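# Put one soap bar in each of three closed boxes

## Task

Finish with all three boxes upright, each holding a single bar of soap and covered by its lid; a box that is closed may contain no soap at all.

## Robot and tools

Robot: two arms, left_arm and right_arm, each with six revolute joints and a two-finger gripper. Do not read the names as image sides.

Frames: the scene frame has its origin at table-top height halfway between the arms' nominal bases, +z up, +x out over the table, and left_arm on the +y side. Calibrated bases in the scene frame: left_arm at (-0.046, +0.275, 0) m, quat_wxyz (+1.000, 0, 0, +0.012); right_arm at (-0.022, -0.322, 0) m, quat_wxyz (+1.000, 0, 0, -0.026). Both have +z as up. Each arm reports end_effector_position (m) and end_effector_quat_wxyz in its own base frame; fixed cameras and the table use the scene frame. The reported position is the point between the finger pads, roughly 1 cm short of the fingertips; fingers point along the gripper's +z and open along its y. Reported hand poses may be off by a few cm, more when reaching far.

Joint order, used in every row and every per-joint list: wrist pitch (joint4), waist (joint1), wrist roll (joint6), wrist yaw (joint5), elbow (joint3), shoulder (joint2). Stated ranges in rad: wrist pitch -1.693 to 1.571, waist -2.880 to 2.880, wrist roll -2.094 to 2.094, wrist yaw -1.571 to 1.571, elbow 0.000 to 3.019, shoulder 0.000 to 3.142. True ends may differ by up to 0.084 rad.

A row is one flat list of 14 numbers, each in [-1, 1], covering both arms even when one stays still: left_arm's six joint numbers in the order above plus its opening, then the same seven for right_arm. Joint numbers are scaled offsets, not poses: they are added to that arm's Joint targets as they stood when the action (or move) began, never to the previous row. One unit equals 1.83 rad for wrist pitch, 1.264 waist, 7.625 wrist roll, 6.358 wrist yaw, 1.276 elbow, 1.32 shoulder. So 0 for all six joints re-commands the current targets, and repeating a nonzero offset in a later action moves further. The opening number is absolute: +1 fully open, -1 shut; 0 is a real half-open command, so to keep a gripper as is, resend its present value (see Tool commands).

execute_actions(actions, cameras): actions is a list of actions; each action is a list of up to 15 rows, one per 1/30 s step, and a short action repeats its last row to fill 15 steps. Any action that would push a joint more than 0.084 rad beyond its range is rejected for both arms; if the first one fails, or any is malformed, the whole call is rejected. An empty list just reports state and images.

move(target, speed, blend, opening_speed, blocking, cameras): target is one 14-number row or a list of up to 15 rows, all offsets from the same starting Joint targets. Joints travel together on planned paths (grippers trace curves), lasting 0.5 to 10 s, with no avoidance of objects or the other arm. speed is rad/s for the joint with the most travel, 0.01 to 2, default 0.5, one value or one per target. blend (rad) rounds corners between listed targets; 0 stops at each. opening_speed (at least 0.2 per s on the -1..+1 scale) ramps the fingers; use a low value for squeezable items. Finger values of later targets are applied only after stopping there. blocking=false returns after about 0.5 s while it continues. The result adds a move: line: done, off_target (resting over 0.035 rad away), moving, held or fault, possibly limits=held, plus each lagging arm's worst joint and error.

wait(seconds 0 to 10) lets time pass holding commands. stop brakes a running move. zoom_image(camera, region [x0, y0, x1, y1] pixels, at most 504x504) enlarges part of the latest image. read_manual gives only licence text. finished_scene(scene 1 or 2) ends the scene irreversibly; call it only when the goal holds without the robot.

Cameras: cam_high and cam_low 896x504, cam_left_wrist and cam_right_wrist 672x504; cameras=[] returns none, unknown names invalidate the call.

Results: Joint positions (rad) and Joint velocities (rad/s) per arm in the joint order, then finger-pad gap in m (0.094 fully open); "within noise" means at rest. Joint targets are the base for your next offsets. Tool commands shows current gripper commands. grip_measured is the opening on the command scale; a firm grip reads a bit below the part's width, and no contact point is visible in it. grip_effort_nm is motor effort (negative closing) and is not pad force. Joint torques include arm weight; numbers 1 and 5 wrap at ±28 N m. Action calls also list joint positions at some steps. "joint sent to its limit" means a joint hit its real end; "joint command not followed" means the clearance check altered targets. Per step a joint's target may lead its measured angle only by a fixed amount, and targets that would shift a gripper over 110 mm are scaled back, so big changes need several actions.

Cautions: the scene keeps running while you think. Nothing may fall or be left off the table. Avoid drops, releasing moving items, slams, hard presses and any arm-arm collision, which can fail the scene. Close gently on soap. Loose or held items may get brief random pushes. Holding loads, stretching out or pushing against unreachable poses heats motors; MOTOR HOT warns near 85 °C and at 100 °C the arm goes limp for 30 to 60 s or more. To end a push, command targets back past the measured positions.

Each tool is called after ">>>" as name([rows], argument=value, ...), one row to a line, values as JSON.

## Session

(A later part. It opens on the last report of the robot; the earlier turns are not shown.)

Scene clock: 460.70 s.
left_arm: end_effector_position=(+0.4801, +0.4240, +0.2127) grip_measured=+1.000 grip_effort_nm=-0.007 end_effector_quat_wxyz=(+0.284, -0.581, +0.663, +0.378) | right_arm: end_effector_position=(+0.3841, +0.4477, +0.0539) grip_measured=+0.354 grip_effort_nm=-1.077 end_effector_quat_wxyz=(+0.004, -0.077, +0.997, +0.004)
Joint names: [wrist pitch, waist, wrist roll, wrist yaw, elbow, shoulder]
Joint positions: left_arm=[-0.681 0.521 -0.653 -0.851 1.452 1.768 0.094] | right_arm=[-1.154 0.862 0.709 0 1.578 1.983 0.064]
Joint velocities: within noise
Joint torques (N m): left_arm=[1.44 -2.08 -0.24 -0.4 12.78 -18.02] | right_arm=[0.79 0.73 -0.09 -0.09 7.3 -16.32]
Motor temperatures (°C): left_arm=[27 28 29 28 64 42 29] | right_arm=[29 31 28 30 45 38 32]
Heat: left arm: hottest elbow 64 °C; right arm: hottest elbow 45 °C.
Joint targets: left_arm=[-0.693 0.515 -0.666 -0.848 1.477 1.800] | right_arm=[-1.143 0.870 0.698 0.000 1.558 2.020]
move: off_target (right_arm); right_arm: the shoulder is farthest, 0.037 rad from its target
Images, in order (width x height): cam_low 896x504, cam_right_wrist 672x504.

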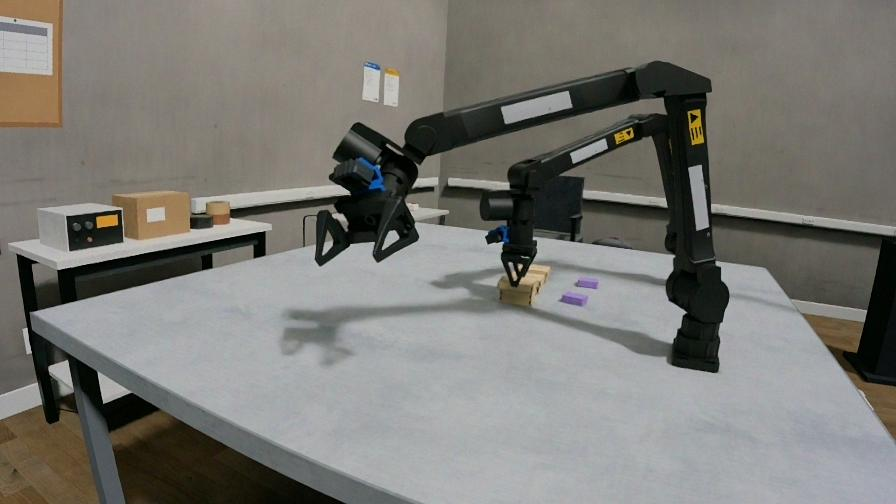

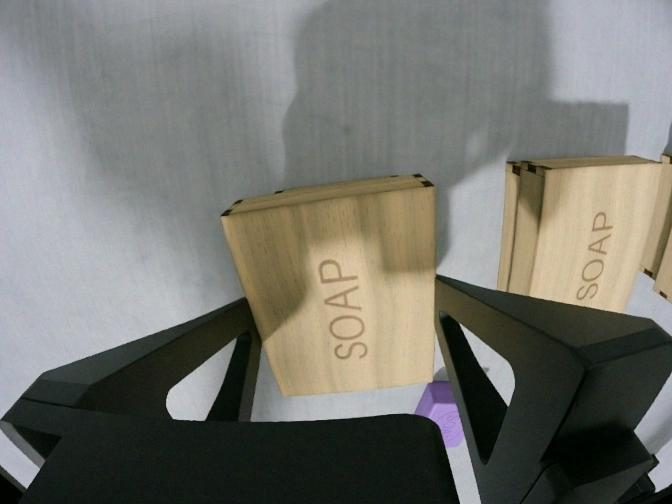

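>>> move([
  [0,0,0,0,0,0,1,0,0,0,0,0.064,-0.034,0.2],
  [0,0,0,0,0,0,1,-0.0178,0,0,0,0.064,-0.034,0.2],
  [0,0,0,0,0,0,1,-0.0178,0,0,0,0.008,-0.010,0.2],
  [0,0,0,0,0,0,1,-0.0170,0,0,0,0,0,0.2],
], speed=0.08, cameras=["cam_right_wrist","cam_low"])

>>> zoom_image(camera="cam_right_wrist", region=[200, 120, 460, 300])

>>> zoom_image(camera="cam_low", region=[480, 250, 560, 310])

Scene clock: 486.03 s.
left_arm: end_effector_position=(+0.4801, +0.4240, +0.2127) grip_measured=+1.000 grip_effort_nm=-0.012 end_effector_quat_wxyz=(+0.284, -0.581, +0.663, +0.378) | right_arm: end_effector_position=(+0.3790, +0.4421, +0.0459) grip_measured=+0.354 grip_effort_nm=-1.072 end_effector_quat_wxyz=(-0.007, -0.077, +0.997, -0.007)
Joint names: [wrist pitch, waist, wrist roll, wrist yaw, elbow, shoulder]
Joint positions: left_arm=[-0.681 0.521 -0.653 -0.851 1.452 1.768 0.094] | right_arm=[-1.168 0.863 0.709 0 1.57 1.992 0.064]
Joint velocities: within noise
Joint torques (N m): left_arm=[1.44 -2.08 -0.24 -0.4 12.77 -17.96] | right_arm=[0.09 0.67 -0.08 -0.1 7.83 -17.08]
Motor temperatures (°C): left_arm=[27 28 29 28 63 42 29] | right_arm=[29 31 28 30 46 38 32]
Heat: left arm: hottest elbow 63 °C; right arm: hottest elbow 46 °C.
Joint targets: left_arm=[-0.693 0.515 -0.666 -0.848 1.477 1.800] | right_arm=[-1.174 0.870 0.698 0.000 1.558 2.019]
move: done
Images, in order (width x height): cam_low 896x504, cam_right_wrist 672x504.

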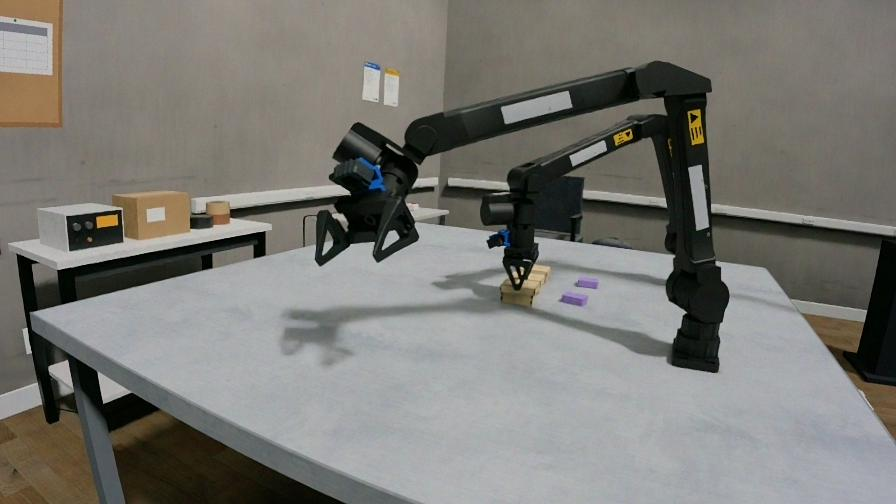

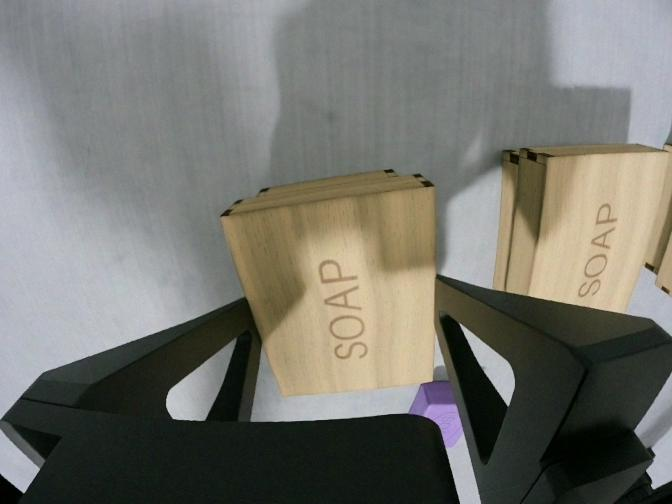

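Scaled by 1.938 from the camera's 672x504 image, which has a finer 960x720 frame.

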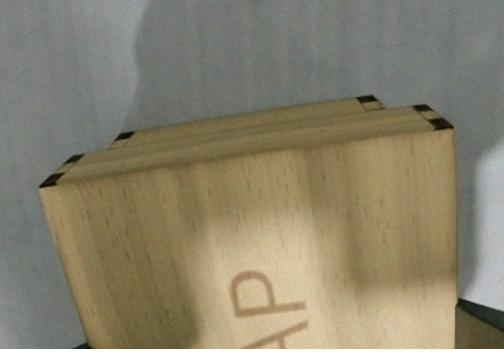

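Scaled by 6.300 from the camera's 896x504 image, which has a finer 1280x720 frame.

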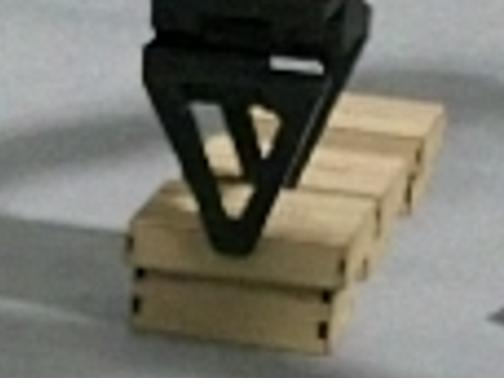

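>>> move(target=[0,0,0,0,0,0,1,0.0137,0,0,0,0,0.003,0.2], speed=0.04, cameras=["cam_right_wrist","cam_low"])

>>> zoom_image(camera="cam_right_wrist", region=[200, 120, 460, 300])

>>> zoom_image(camera="cam_low", region=[480, 250, 560, 310])

Scene clock: 501.37 s.
left_arm: end_effector_position=(+0.4801, +0.4240, +0.2127) grip_measured=+1.000 grip_effort_nm=-0.012 end_effector_quat_wxyz=(+0.284, -0.581, +0.663, +0.378) | right_arm: end_effector_position=(+0.3803, +0.4437, +0.0437) grip_measured=+0.354 grip_effort_nm=-1.072 end_effector_quat_wxyz=(-0.005, -0.077, +0.997, -0.005)
Joint names: [wrist pitch, waist, wrist roll, wrist yaw, elbow, shoulder]
Joint positions: left_arm=[-0.681 0.521 -0.653 -0.851 1.452 1.768 0.094] | right_arm=[-1.158 0.863 0.709 0 1.57 1.996 0.064]
Joint velocities: within noise
Joint torques (N m): left_arm=[1.42 -2.08 -0.24 -0.4 12.77 -18.08] | right_arm=[0.55 0.73 -0.08 -0.1 7.8 -17.08]
Motor temperatures (°C): left_arm=[27 28 29 28 63 42 29] | right_arm=[29 31 28 30 45 38 33]
Heat: left arm: hottest elbow 63 °C; right arm: hottest elbow 45 °C.
Joint targets: left_arm=[-0.693 0.515 -0.666 -0.848 1.477 1.800] | right_arm=[-1.149 0.870 0.698 0.000 1.558 2.023]
move: done
Images, in order (width x height): cam_low 896x504, cam_right_wrist 672x504.

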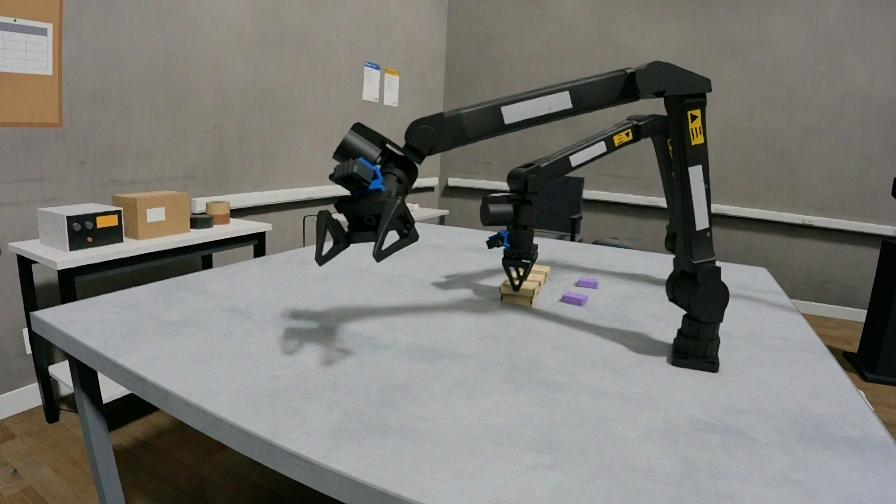

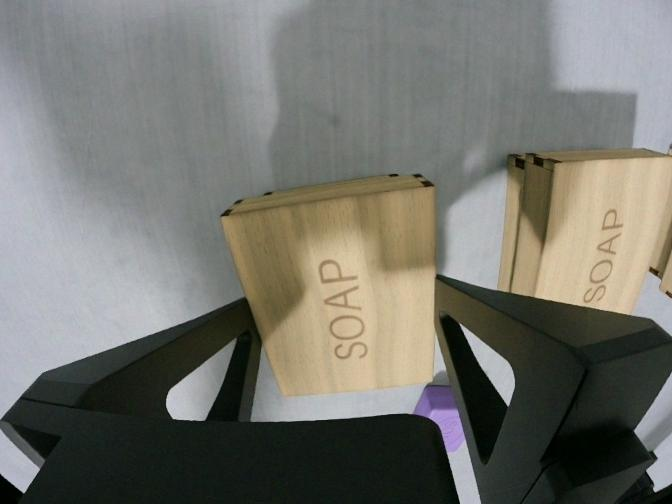

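Scaled by 1.938 from the camera's 672x504 image, which has a finer 960x720 frame.

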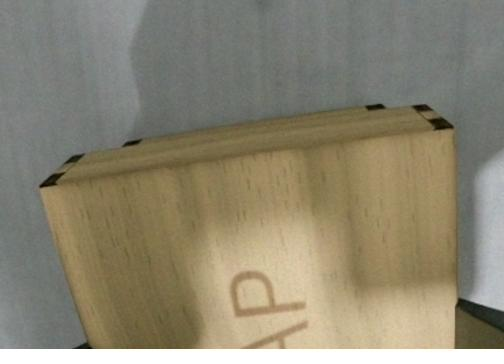

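Scaled by 6.300 from the camera's 896x504 image, which has a finer 1280x720 frame.

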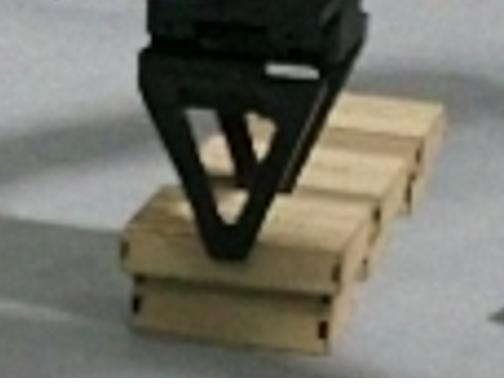

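>>> move(target=[0,0,0,0,0,0,1,0.010,0,0,0,-0.006,0.007,0.2], speed=0.04, cameras=["cam_low"])

>>> zoom_image(camera="cam_low", region=[480, 250, 560, 310])

Scene clock: 510.53 s.
left_arm: end_effector_position=(+0.4801, +0.4240, +0.2127) grip_measured=+1.000 grip_effort_nm=-0.007 end_effector_quat_wxyz=(+0.284, -0.581, +0.663, +0.378) | right_arm: end_effector_position=(+0.3808, +0.4442, +0.0391) grip_measured=+0.354 grip_effort_nm=-1.082 end_effector_quat_wxyz=(-0.004, -0.077, +0.997, -0.003)
Joint names: [wrist pitch, waist, wrist roll, wrist yaw, elbow, shoulder]
Joint positions: left_arm=[-0.681 0.521 -0.653 -0.851 1.452 1.768 0.094] | right_arm=[-1.144 0.863 0.709 0 1.564 2.001 0.064]
Joint velocities: within noise
Joint torques (N m): left_arm=[1.43 -2.08 -0.24 -0.4 12.78 -18.02] | right_arm=[0.85 0.67 -0.08 -0.09 7.64 -16.73]
Motor temperatures (°C): left_arm=[27 28 29 28 63 41 29] | right_arm=[29 31 28 30 45 38 33]
Heat: left arm: hottest elbow 63 °C; right arm: hottest elbow 45 °C.
Joint targets: left_arm=[-0.693 0.515 -0.666 -0.848 1.477 1.800] | right_arm=[-1.131 0.870 0.698 0.000 1.550 2.033]
move: done
Images, in order (width x height): cam_low 896x504.

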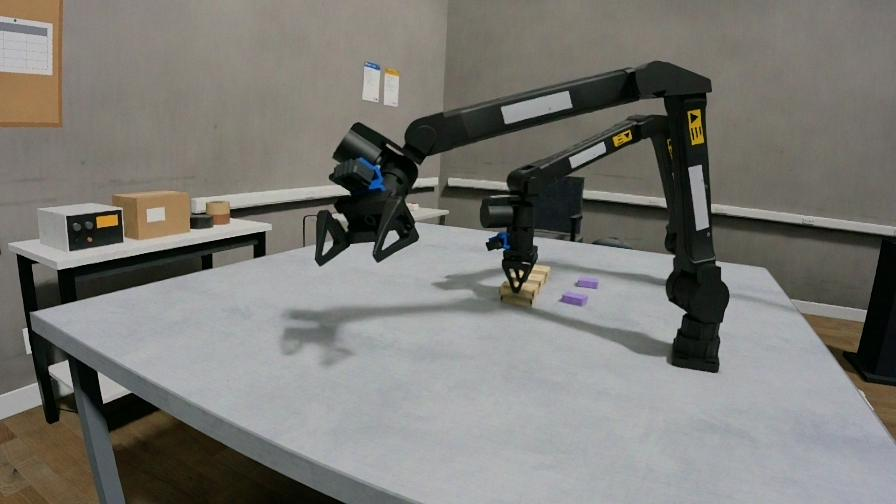

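Scaled by 6.300 from the camera's 896x504 image, which has a finer 1280x720 frame.

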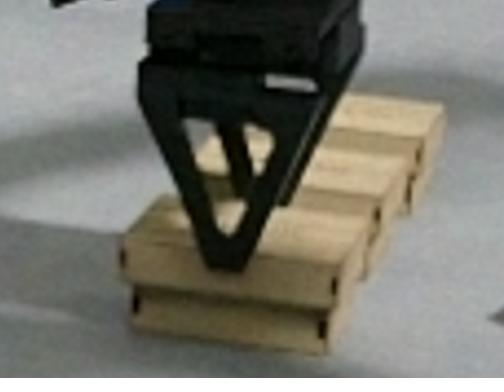

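>>> move(target=[0,0,0,0,0,0,1,0.003,0,0,0,-0.002,0.003,0.2], speed=0.04, cameras=["cam_low"])

>>> zoom_image(camera="cam_low", region=[480, 250, 560, 310])

Scene clock: 517.93 s.
left_arm: end_effector_position=(+0.4801, +0.4240, +0.2127) grip_measured=+1.000 grip_effort_nm=-0.007 end_effector_quat_wxyz=(+0.284, -0.581, +0.663, +0.378) | right_arm: end_effector_position=(+0.3817, +0.4452, +0.0391) grip_measured=+0.354 grip_effort_nm=-1.077 end_effector_quat_wxyz=(-0.002, -0.077, +0.997, -0.001)
Joint names: [wrist pitch, waist, wrist roll, wrist yaw, elbow, shoulder]
Joint positions: left_arm=[-0.681 0.521 -0.653 -0.851 1.452 1.768 0.094] | right_arm=[-1.139 0.863 0.709 0 1.564 2.001 0.064]
Joint velocities: within noise
Joint torques (N m): left_arm=[1.43 -2.08 -0.24 -0.4 12.77 -18.02] | right_arm=[0.99 0.73 -0.08 -0.09 7.43 -16.44]
Motor temperatures (°C): left_arm=[27 28 29 28 63 41 29] | right_arm=[29 31 28 30 44 39 33]
Heat: left arm: hottest elbow 63 °C; right arm: hottest elbow 44 °C.
Joint targets: left_arm=[-0.693 0.515 -0.666 -0.848 1.477 1.800] | right_arm=[-1.125 0.870 0.698 0.000 1.548 2.037]
move: off_target (right_arm); right_arm: the shoulder is farthest, 0.036 rad from its target
Images, in order (width x height): cam_low 896x504.

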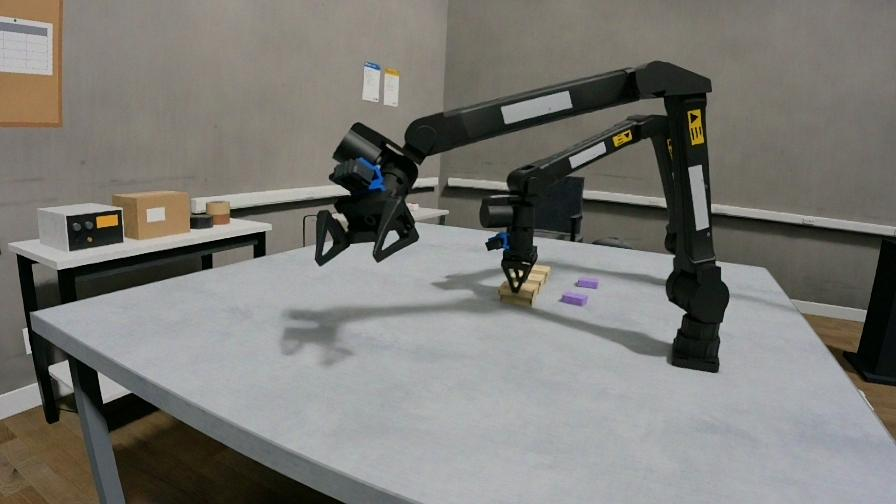

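Scaled by 6.300 from the camera's 896x504 image, which has a finer 1280x720 frame.

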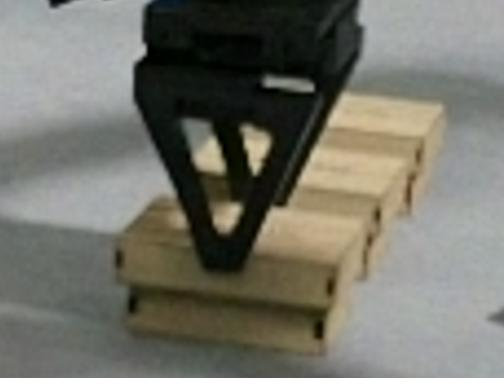

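>>> move(target=[0,0,0,0,0,0,1,0,0,0,0,0,-0.009,0.2], speed=0.1, cameras=[])

>>> move(target=[0,0,0,0,0,0,1,0,0,0,0,0,0,0.72], opening_speed=0.5, cameras=[])

>>> move([
  [0,0,0,0,0,0,1,0,0,0,0,0.0525,-0.0258,0.72],
  [0,0,0,0,0,0,1,-0.03,0,0,0,0.0658,-0.043,0.72],
  [0,0,0,0,0,0,1,-0.0825,0,0,0,0.1113,-0.0735,0.72],
  [0,0,0,0,0,0,1,-0.0344,-0.132,-0.0079,0,-0.1129,-0.1856,0.72],
], speed=[0.12,0.12,0.2,0.35], blend=0.01, cameras=["cam_right_wrist","cam_low"])

>>> zoom_image(camera="cam_low", region=[450, 240, 600, 330])

Scene clock: 542.27 s.
left_arm: end_effector_position=(+0.4801, +0.4240, +0.2127) grip_measured=+1.000 grip_effort_nm=-0.012 end_effector_quat_wxyz=(+0.284, -0.581, +0.663, +0.378) | right_arm: end_effector_position=(+0.3816, +0.4451, +0.0388) grip_measured=+0.354 grip_effort_nm=-1.077 end_effector_quat_wxyz=(-0.002, -0.077, +0.997, -0.001)
Joint names: [wrist pitch, waist, wrist roll, wrist yaw, elbow, shoulder]
Joint positions: left_arm=[-0.681 0.521 -0.653 -0.851 1.452 1.768 0.094] | right_arm=[-1.138 0.863 0.709 0 1.563 2.001 0.064]
Joint velocities: within noise
Joint torques (N m): left_arm=[1.43 -2.14 -0.24 -0.4 12.78 -18.02] | right_arm=[0.83 0.67 -0.08 -0.09 7.47 -17.38]
Motor temperatures (°C): left_arm=[27 28 29 28 63 41 29] | right_arm=[29 31 28 30 44 39 33]
Heat: left arm: hottest elbow 63 °C; right arm: hottest elbow 44 °C.
Joint targets: left_arm=[-0.693 0.515 -0.666 -0.848 1.477 1.800] | right_arm=[-1.125 0.870 0.698 0.000 1.548 2.025]
move: done
No camera images: "cameras" was empty.

Scene clock: 543.67 s.
left_arm: end_effector_position=(+0.4801, +0.4240, +0.2127) grip_measured=+1.000 grip_effort_nm=-0.002 end_effector_quat_wxyz=(+0.284, -0.581, +0.663, +0.378) | right_arm: end_effector_position=(+0.3808, +0.4442, +0.0371) grip_measured=+0.717 grip_effort_nm=0.051 end_effector_quat_wxyz=(-0.002, -0.077, +0.997, -0.002)
Joint names: [wrist pitch, waist, wrist roll, wrist yaw, elbow, shoulder]
Joint positions: left_arm=[-0.681 0.521 -0.653 -0.851 1.452 1.768 0.094] | right_arm=[-1.135 0.863 0.709 0 1.559 2.001 0.081]
Joint velocities: within noise
Joint torques (N m): left_arm=[1.42 -2.08 -0.24 -0.4 12.77 -17.96] | right_arm=[0.7 0.73 -0.09 -0.09 7.87 -17.38]
Motor temperatures (°C): left_arm=[27 28 29 28 63 41 29] | right_arm=[29 31 28 30 44 39 33]
Heat: left arm: hottest elbow 63 °C; right arm: hottest elbow 44 °C.
Joint targets: left_arm=[-0.693 0.515 -0.666 -0.848 1.477 1.800] | right_arm=[-1.125 0.870 0.698 0.000 1.548 2.025]
move: done
No camera images: "cameras" was empty.

Scene clock: 546.60 s.
left_arm: end_effector_position=(+0.4801, +0.4240, +0.2127) grip_measured=+1.000 grip_effort_nm=-0.012 end_effector_quat_wxyz=(+0.284, -0.581, +0.663, +0.378) | right_arm: end_effector_position=(+0.4006, +0.3402, +0.0972) grip_measured=+0.718 grip_effort_nm=0.037 end_effector_quat_wxyz=(-0.002, -0.026, +1.000, -0.002)
Joint names: [wrist pitch, waist, wrist roll, wrist yaw, elbow, shoulder]
Joint positions: left_arm=[-0.681 0.521 -0.653 -0.851 1.452 1.768 0.094] | right_arm=[-1.197 0.705 0.652 0 1.415 1.795 0.081]
Joint velocities: within noise
Joint torques (N m): left_arm=[1.42 -2.08 -0.24 -0.4 12.77 -17.96] | right_arm=[0.65 -0.09 -0.11 -0.1 8.05 -17.79]
Motor temperatures (°C): left_arm=[27 28 29 28 63 41 29] | right_arm=[29 31 28 30 45 39 32]
Heat: left arm: hottest elbow 63 °C; right arm: hottest elbow 45 °C.
Joint targets: left_arm=[-0.693 0.515 -0.666 -0.848 1.477 1.800] | right_arm=[-1.188 0.703 0.638 0.000 1.404 1.780]
move: done
Images, in order (width x height): cam_low 896x504, cam_right_wrist 672x504.

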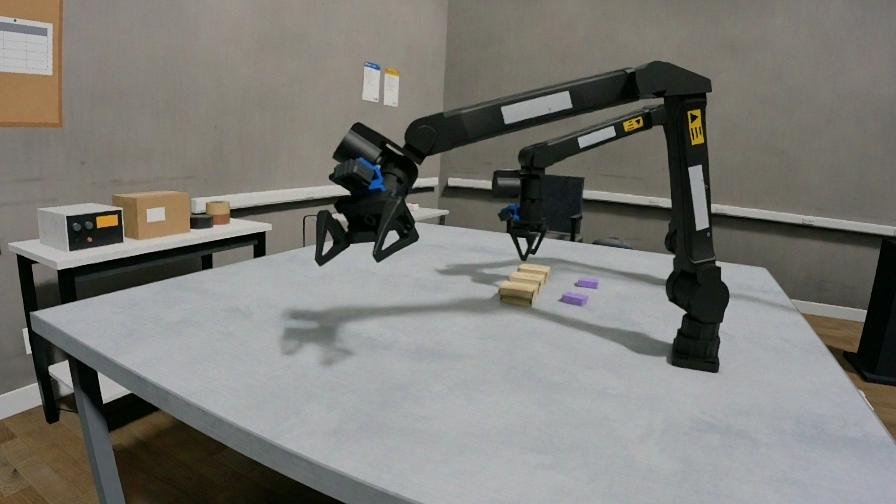

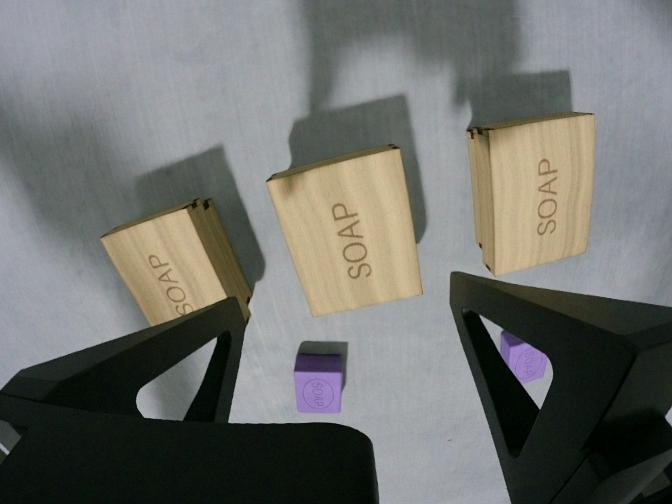

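Scaled by 3.360 from the camera's 896x504 image, which has a finer 1280x720 frame.

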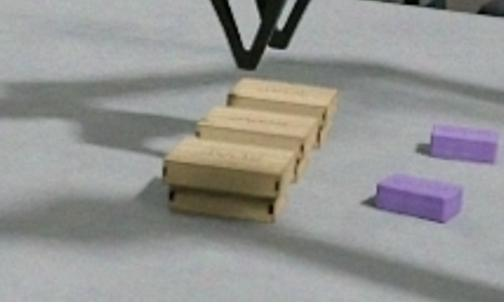

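>>> move(target=[0,0,0,0,0,0,1,0.0653,-0.013,-0.0097,0,-0.0517,0.0641,1], speed=0.2, cameras=["cam_right_wrist"])

Scene clock: 558.60 s.
left_arm: end_effector_position=(+0.4801, +0.4240, +0.2127) grip_measured=+1.000 grip_effort_nm=-0.012 end_effector_quat_wxyz=(+0.284, -0.581, +0.663, +0.378) | right_arm: end_effector_position=(+0.4027, +0.3336, +0.0465) grip_measured=+0.998 grip_effort_nm=0.046 end_effector_quat_wxyz=(-0.004, -0.057, +0.998, -0.003)
Joint names: [wrist pitch, waist, wrist roll, wrist yaw, elbow, shoulder]
Joint positions: left_arm=[-0.681 0.521 -0.653 -0.851 1.452 1.768 0.094] | right_arm=[-1.078 0.693 0.578 0 1.345 1.847 0.094]
Joint velocities: within noise
Joint torques (N m): left_arm=[1.43 -2.02 -0.24 -0.4 12.77 -18.08] | right_arm=[0.7 -0.5 -0.12 -0.1 7.91 -15.62]
Motor temperatures (°C): left_arm=[27 28 29 28 63 41 29] | right_arm=[29 31 28 30 45 40 32]
Heat: left arm: hottest elbow 63 °C; right arm: hottest elbow 45 °C.
Joint targets: left_arm=[-0.693 0.515 -0.666 -0.848 1.477 1.800] | right_arm=[-1.069 0.686 0.564 0.000 1.337 1.864]
move: done
Images, in order (width x height): cam_right_wrist 672x504.

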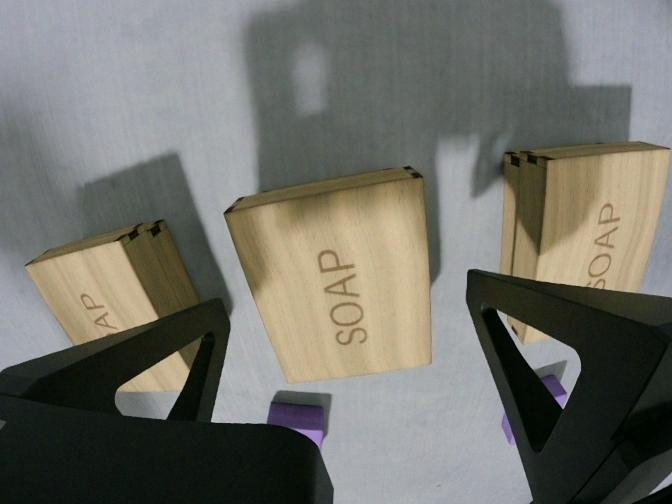

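>>> move(target=[0,0,0,0,0,0,1,0.0152,0,-0.0033,0,-0.0050,0.0103,0.8], speed=0.1, cameras=["cam_right_wrist"])

Scene clock: 582.20 s.
left_arm: end_effector_position=(+0.4801, +0.4240, +0.2127) grip_measured=+1.000 grip_effort_nm=-0.007 end_effector_quat_wxyz=(+0.284, -0.581, +0.663, +0.378) | right_arm: end_effector_position=(+0.4076, +0.3377, +0.0442) grip_measured=+0.802 grip_effort_nm=-0.139 end_effector_quat_wxyz=(+0.005, -0.070, +0.998, +0.004)
Joint names: [wrist pitch, waist, wrist roll, wrist yaw, elbow, shoulder]
Joint positions: left_arm=[-0.681 0.521 -0.653 -0.851 1.452 1.768 0.094] | right_arm=[-1.05 0.693 0.553 0 1.345 1.852 0.085]
Joint velocities: within noise
Joint torques (N m): left_arm=[1.44 -2.02 -0.24 -0.4 12.77 -18.02] | right_arm=[0.68 -0.5 -0.15 -0.1 7.39 -14.8]
Motor temperatures (°C): left_arm=[27 27 29 28 63 41 29] | right_arm=[29 31 28 30 44 38 31]
Heat: left arm: hottest elbow 63 °C; right arm: hottest elbow 44 °C.
Joint targets: left_arm=[-0.693 0.515 -0.666 -0.848 1.477 1.800] | right_arm=[-1.041 0.686 0.539 0.000 1.331 1.878]
move: done
Images, in order (width x height): cam_right_wrist 672x504.

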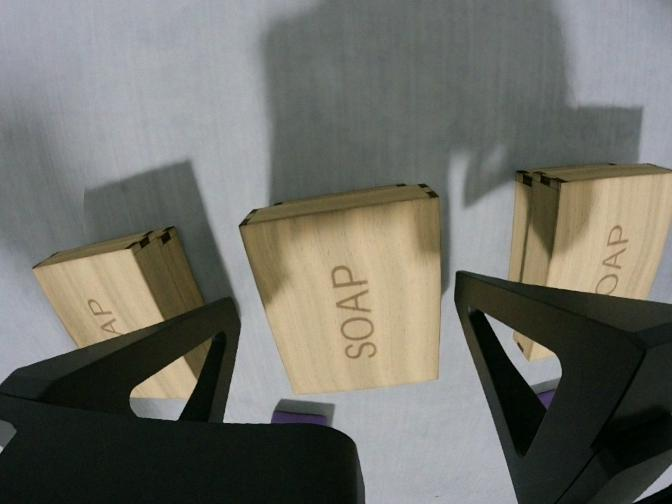

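>>> move(target=[0,0,0,0,0,0,1,0.001,0,0,0,-0.0090,0.0040,0.8], speed=0.1, cameras=["cam_right_wrist"])

Scene clock: 596.60 s.
left_arm: end_effector_position=(+0.4801, +0.4240, +0.2127) grip_measured=+1.000 grip_effort_nm=-0.007 end_effector_quat_wxyz=(+0.284, -0.581, +0.663, +0.378) | right_arm: end_effector_position=(+0.4027, +0.3337, +0.0366) grip_measured=+0.802 grip_effort_nm=-0.144 end_effector_quat_wxyz=(-0.002, -0.070, +0.998, -0.001)
Joint names: [wrist pitch, waist, wrist roll, wrist yaw, elbow, shoulder]
Joint positions: left_arm=[-0.681 0.521 -0.653 -0.851 1.452 1.768 0.094] | right_arm=[-1.049 0.693 0.552 0 1.331 1.858 0.085]
Joint velocities: within noise
Joint torques (N m): left_arm=[1.42 -2.02 -0.24 -0.4 12.77 -17.96] | right_arm=[0.73 -0.44 -0.11 -0.1 7.5 -14.92]
Motor temperatures (°C): left_arm=[27 27 29 28 62 41 29] | right_arm=[29 31 28 30 44 37 31]
Heat: left arm: hottest elbow 62 °C; right arm: hottest elbow 44 °C.
Joint targets: left_arm=[-0.693 0.515 -0.666 -0.848 1.477 1.800] | right_arm=[-1.039 0.686 0.539 0.000 1.320 1.883]
move: done
Images, in order (width x height): cam_right_wrist 672x504.

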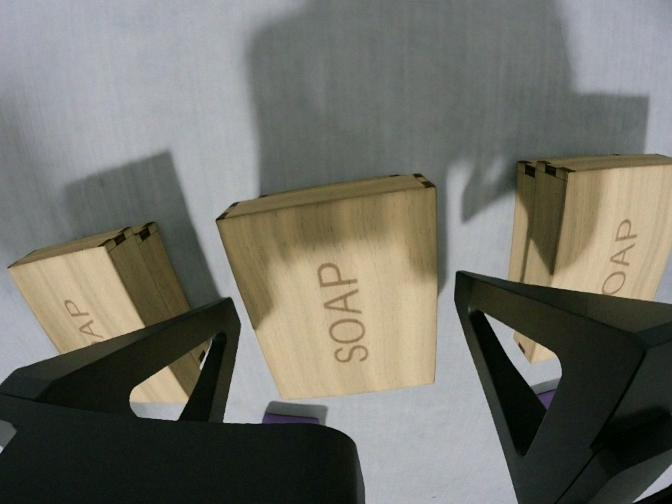

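>>> move(target=[0,0,0,0,0,0,1,0,0,0,0,0,0,0.2], opening_speed=0.5, cameras=[])

>>> move([
  [0,0,0,0,0,0,1,0,0,0,0,0.0478,-0.025,0.2],
  [0,0,0,0,0,0,1,-0.0317,0,0,0,0.0635,-0.0462,0.2],
  [0,0,0,0,0,0,1,-0.09,0,0,0,0.1117,-0.0803,0.2],
], speed=0.12, blend=0.005, cameras=["cam_high","cam_right_wrist"])

>>> zoom_image(camera="cam_high", region=[370, 200, 470, 290])

Scene clock: 611.20 s.
left_arm: end_effector_position=(+0.4801, +0.4240, +0.2127) grip_measured=+1.000 grip_effort_nm=-0.002 end_effector_quat_wxyz=(+0.284, -0.581, +0.663, +0.378) | right_arm: end_effector_position=(+0.4027, +0.3336, +0.0364) grip_measured=+0.340 grip_effort_nm=-1.018 end_effector_quat_wxyz=(-0.002, -0.070, +0.998, -0.001)
Joint names: [wrist pitch, waist, wrist roll, wrist yaw, elbow, shoulder]
Joint positions: left_arm=[-0.681 0.521 -0.653 -0.851 1.452 1.768 0.094] | right_arm=[-1.049 0.693 0.552 0 1.33 1.858 0.063]
Joint velocities: within noise
Joint torques (N m): left_arm=[1.42 -2.02 -0.24 -0.39 12.78 -18.02] | right_arm=[0.73 -0.5 -0.11 -0.1 7.5 -14.8]
Motor temperatures (°C): left_arm=[27 27 29 28 62 41 29] | right_arm=[29 31 28 30 45 37 31]
Heat: left arm: hottest elbow 62 °C; right arm: hottest elbow 45 °C.
Joint targets: left_arm=[-0.693 0.515 -0.666 -0.848 1.477 1.800] | right_arm=[-1.039 0.686 0.539 0.000 1.319 1.883]
move: done
No camera images: "cameras" was empty.

Scene clock: 613.60 s.
left_arm: end_effector_position=(+0.4801, +0.4240, +0.2127) grip_measured=+1.000 grip_effort_nm=-0.002 end_effector_quat_wxyz=(+0.284, -0.581, +0.663, +0.378) | right_arm: end_effector_position=(+0.4027, +0.3337, +0.0964) grip_measured=+0.336 grip_effort_nm=-1.077 end_effector_quat_wxyz=(-0.004, -0.070, +0.998, -0.002)
Joint names: [wrist pitch, waist, wrist roll, wrist yaw, elbow, shoulder]
Joint positions: left_arm=[-0.681 0.521 -0.653 -0.851 1.452 1.768 0.094] | right_arm=[-1.196 0.693 0.552 0 1.408 1.791 0.063]
Joint velocities: within noise
Joint torques (N m): left_arm=[1.43 -2.02 -0.24 -0.4 12.77 -18.02] | right_arm=[0.16 -0.44 -0.11 -0.1 13.6 -17.85]
Motor temperatures (°C): left_arm=[27 27 29 28 62 41 29] | right_arm=[29 31 28 30 46 37 31]
Heat: left arm: hottest elbow 62 °C; right arm: hottest elbow 46 °C.
Joint targets: left_arm=[-0.693 0.515 -0.666 -0.848 1.477 1.800] | right_arm=[-1.204 0.686 0.539 0.000 1.462 1.777]
move: off_target (right_arm); right_arm: the elbow is farthest, 0.054 rad from its target
Images, in order (width x height): cam_high 896x504, cam_right_wrist 672x504.

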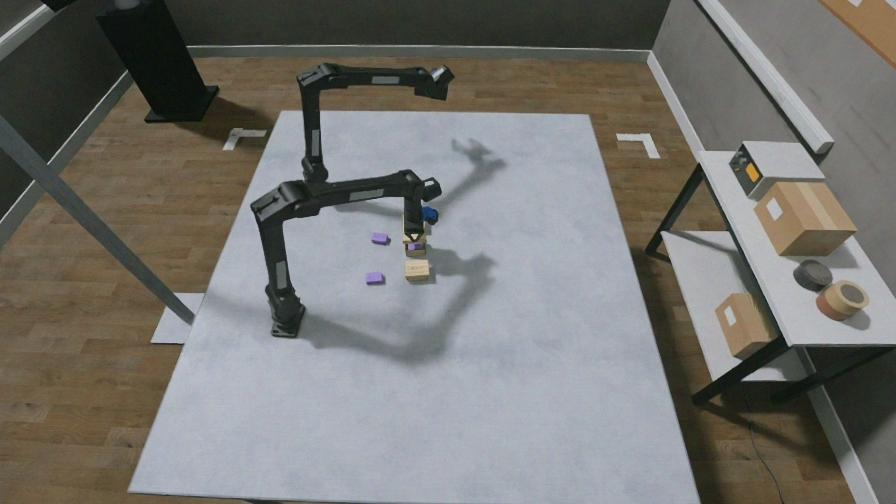

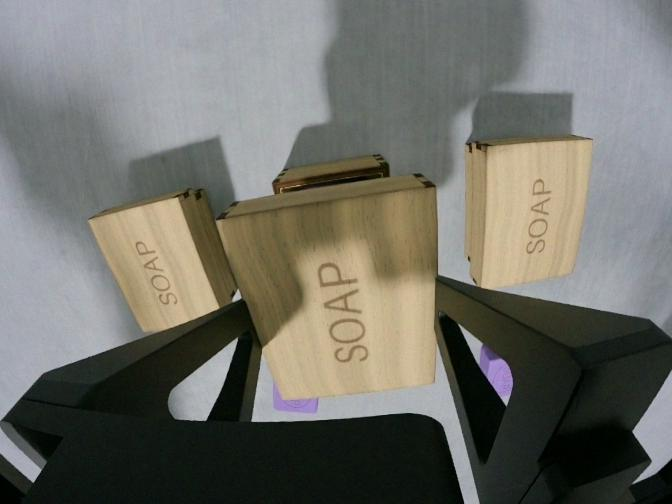

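Scaled by 5.040 from the camera's 896x504 image, which has a finer 1280x720 frame.

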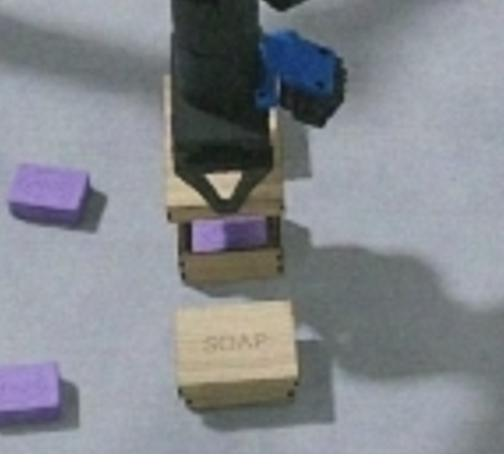

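>>> move(target=[0,0,0,0,0,0,1,0.0585,0,0,0,-0.0917,0.05,0.2], speed=0.12)

>>> zoom_image(camera="cam_right_wrist", region=[200, 120, 460, 300])

>>> zoom_image(camera="cam_low", region=[480, 250, 560, 310])

Scene clock: 657.93 s.
left_arm: end_effector_position=(+0.4801, +0.4240, +0.2127) grip_measured=+1.000 grip_effort_nm=-0.007 end_effector_quat_wxyz=(+0.284, -0.581, +0.663, +0.378) | right_arm: end_effector_position=(+0.4013, +0.3325, +0.0603) grip_measured=+0.336 grip_effort_nm=-1.077 end_effector_quat_wxyz=(-0.003, -0.070, +0.998, -0.002)
Joint names: [wrist pitch, waist, wrist roll, wrist yaw, elbow, shoulder]
Joint positions: left_arm=[-0.681 0.521 -0.653 -0.851 1.452 1.768 0.094] | right_arm=[-1.106 0.693 0.552 0 1.353 1.825 0.063]
Joint velocities: within noise
Joint torques (N m): left_arm=[1.43 -2.02 -0.24 -0.4 12.77 -18.02] | right_arm=[0.68 -0.5 -0.11 -0.1 7.97 -15.27]
Motor temperatures (°C): left_arm=[27 27 29 28 62 41 29] | right_arm=[29 31 28 30 50 37 32]
Heat: left arm: hottest elbow 62 °C; right arm: hottest elbow 50 °C.
Joint targets: left_arm=[-0.693 0.515 -0.666 -0.848 1.477 1.800] | right_arm=[-1.097 0.686 0.539 0.000 1.345 1.843]
move: done

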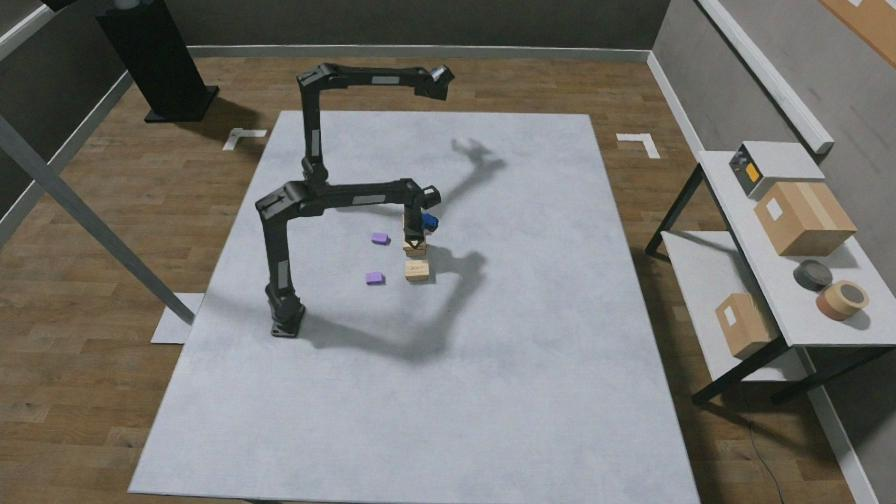

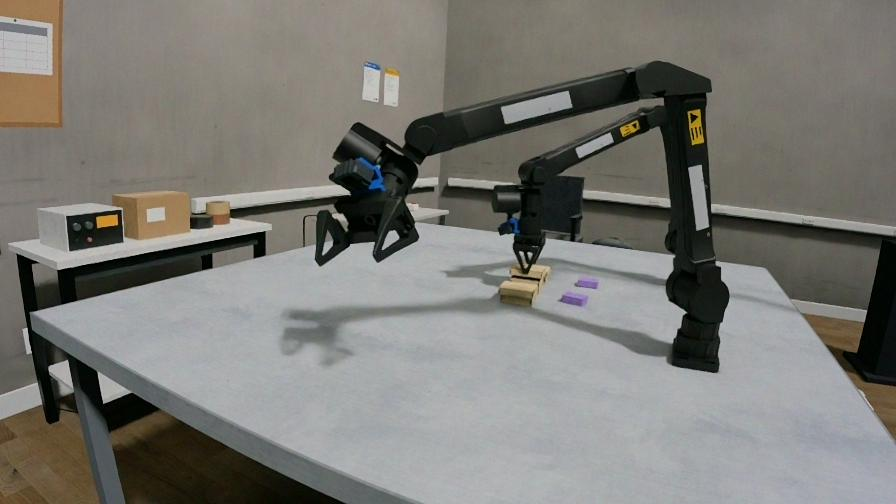

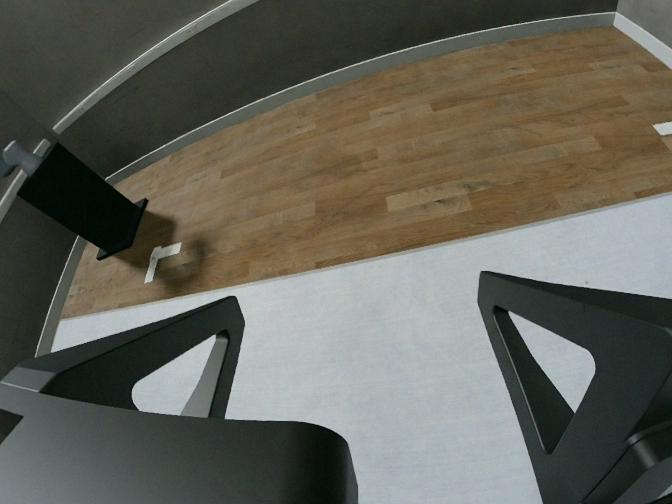

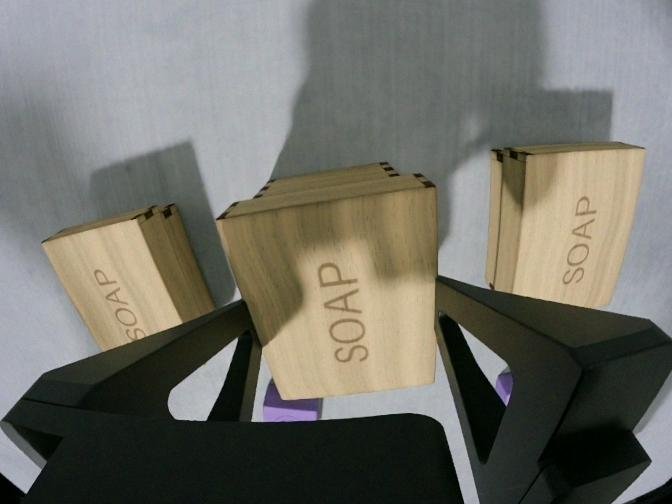

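Scaled by 1.938 from the camera's 672x504 image, which has a finer 960x720 frame.

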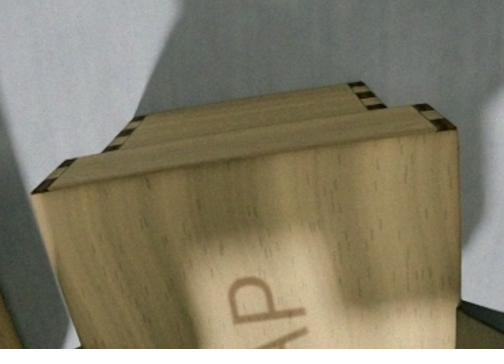

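Scaled by 6.300 from the camera's 896x504 image, which has a finer 1280x720 frame.

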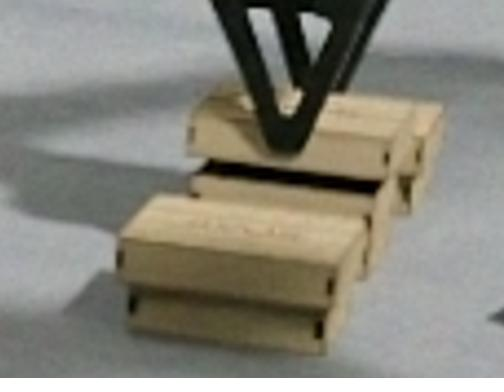

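>>> move(target=[0,0,0,0,0,0,1,0.0142,0,0,0,-0.0055,0.0092,0.2], speed=0.1, cameras=["cam_low","cam_right_wrist"])

>>> zoom_image(camera="cam_right_wrist", region=[200, 120, 460, 300])

>>> zoom_image(camera="cam_low", region=[480, 250, 560, 310])

Scene clock: 675.97 s.
left_arm: end_effector_position=(+0.4801, +0.4240, +0.2127) grip_measured=+1.000 grip_effort_nm=-0.007 end_effector_quat_wxyz=(+0.284, -0.581, +0.663, +0.378) | right_arm: end_effector_position=(+0.4044, +0.3351, +0.0560) grip_measured=+0.336 grip_effort_nm=-1.072 end_effector_quat_wxyz=(+0.003, -0.070, +0.998, +0.003)
Joint names: [wrist pitch, waist, wrist roll, wrist yaw, elbow, shoulder]
Joint positions: left_arm=[-0.681 0.521 -0.653 -0.851 1.452 1.768 0.094] | right_arm=[-1.08 0.693 0.552 0 1.348 1.831 0.063]
Joint velocities: within noise
Joint torques (N m): left_arm=[1.42 -2.08 -0.24 -0.4 12.78 -18.02] | right_arm=[0.73 -0.56 -0.11 -0.1 7.8 -14.62]
Motor temperatures (°C): left_arm=[27 27 29 28 62 41 29] | right_arm=[29 31 28 30 50 38 32]
Heat: left arm: hottest elbow 62 °C; right arm: hottest elbow 50 °C.
Joint targets: left_arm=[-0.693 0.515 -0.666 -0.848 1.477 1.800] | right_arm=[-1.071 0.686 0.539 0.000 1.338 1.855]
move: done
Images, in order (width x height): cam_low 896x504, cam_right_wrist 672x504.

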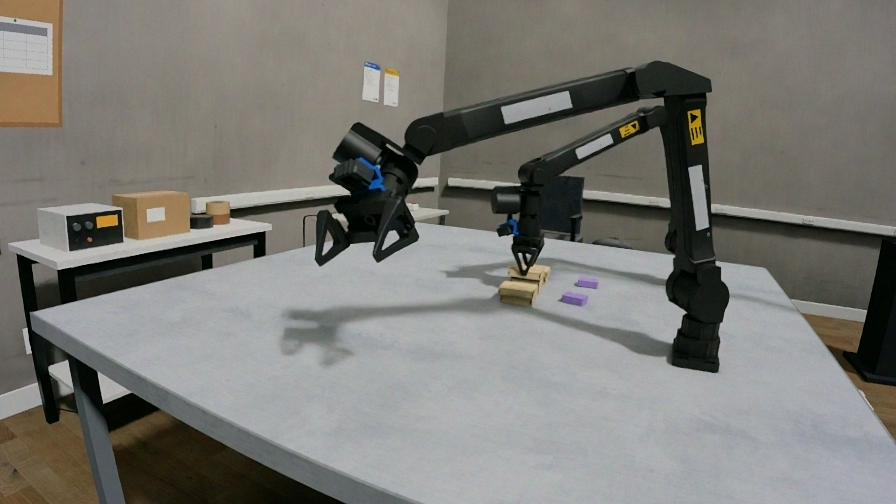

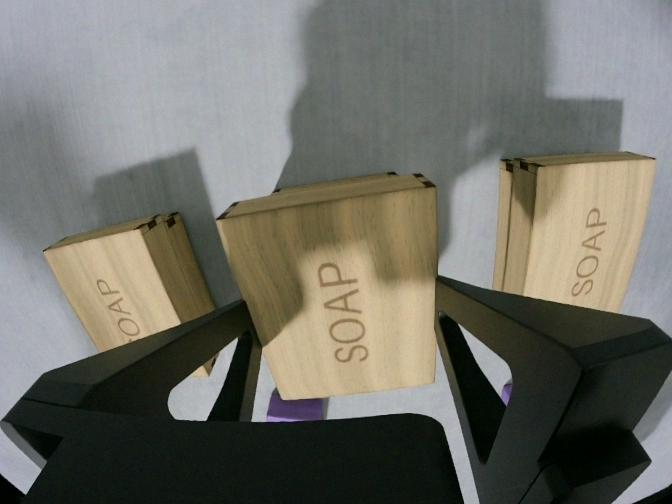

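Scaled by 1.938 from the camera's 672x504 image, which has a finer 960x720 frame.

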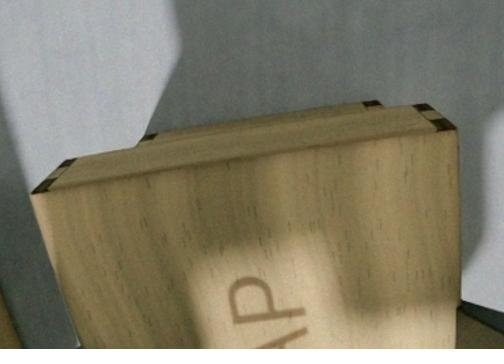

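Scaled by 6.300 from the camera's 896x504 image, which has a finer 1280x720 frame.

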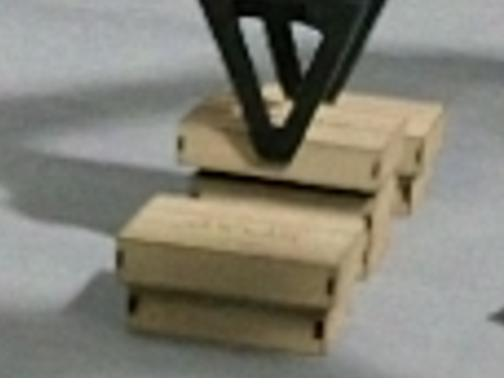

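>>> move(target=[0,0,0,0,0,0,1,0.002,-0.0016,0,0,-0.0075,0.0015,0.2], speed=0.1, cameras=["cam_low","cam_right_wrist"])

>>> zoom_image(camera="cam_right_wrist", region=[200, 120, 460, 300])

>>> zoom_image(camera="cam_low", region=[480, 250, 560, 310])

Scene clock: 691.13 s.
left_arm: end_effector_position=(+0.4801, +0.4240, +0.2127) grip_measured=+1.000 grip_effort_nm=-0.007 end_effector_quat_wxyz=(+0.284, -0.581, +0.663, +0.378) | right_arm: end_effector_position=(+0.4023, +0.3328, +0.0518) grip_measured=+0.336 grip_effort_nm=-1.087 end_effector_quat_wxyz=(+0.000, -0.070, +0.998, +0.000)
Joint names: [wrist pitch, waist, wrist roll, wrist yaw, elbow, shoulder]
Joint positions: left_arm=[-0.681 0.521 -0.653 -0.851 1.452 1.768 0.094] | right_arm=[-1.076 0.692 0.552 0 1.339 1.833 0.063]
Joint velocities: within noise
Joint torques (N m): left_arm=[1.43 -2.02 -0.24 -0.4 12.77 -18.02] | right_arm=[0.59 -0.26 -0.11 -0.1 7.71 -14.68]
Motor temperatures (°C): left_arm=[27 27 29 28 62 41 29] | right_arm=[29 31 28 30 49 38 32]
Heat: left arm: hottest elbow 62 °C; right arm: hottest elbow 49 °C.
Joint targets: left_arm=[-0.693 0.515 -0.666 -0.848 1.477 1.800] | right_arm=[-1.067 0.684 0.539 0.000 1.329 1.857]
move: done
Images, in order (width x height): cam_low 896x504, cam_right_wrist 672x504.

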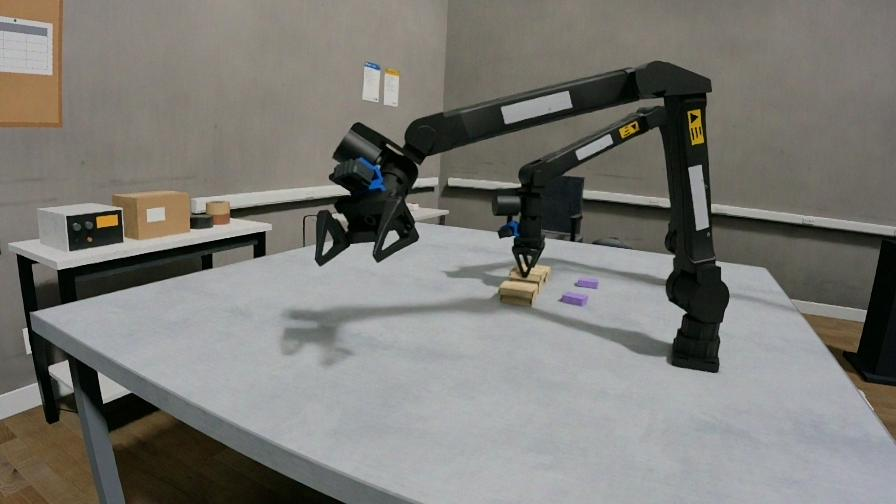

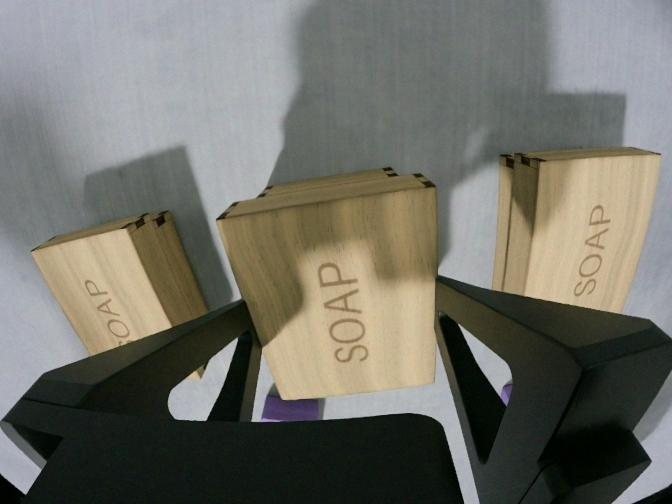

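Scaled by 1.938 from the camera's 672x504 image, which has a finer 960x720 frame.

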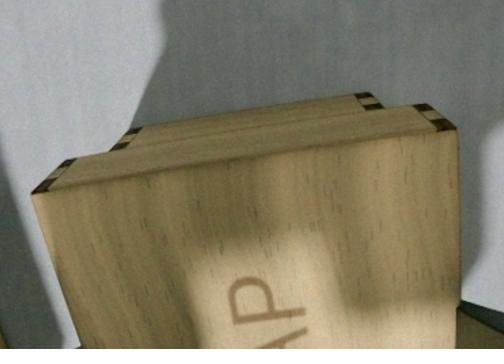

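Scaled by 6.300 from the camera's 896x504 image, which has a finer 1280x720 frame.

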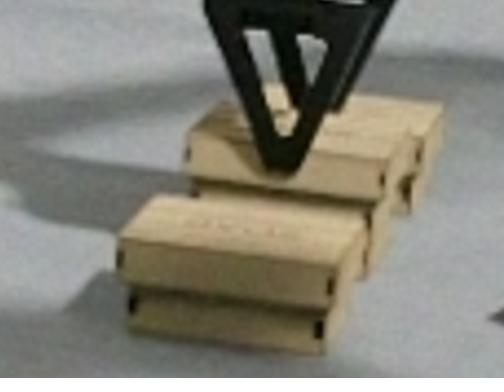

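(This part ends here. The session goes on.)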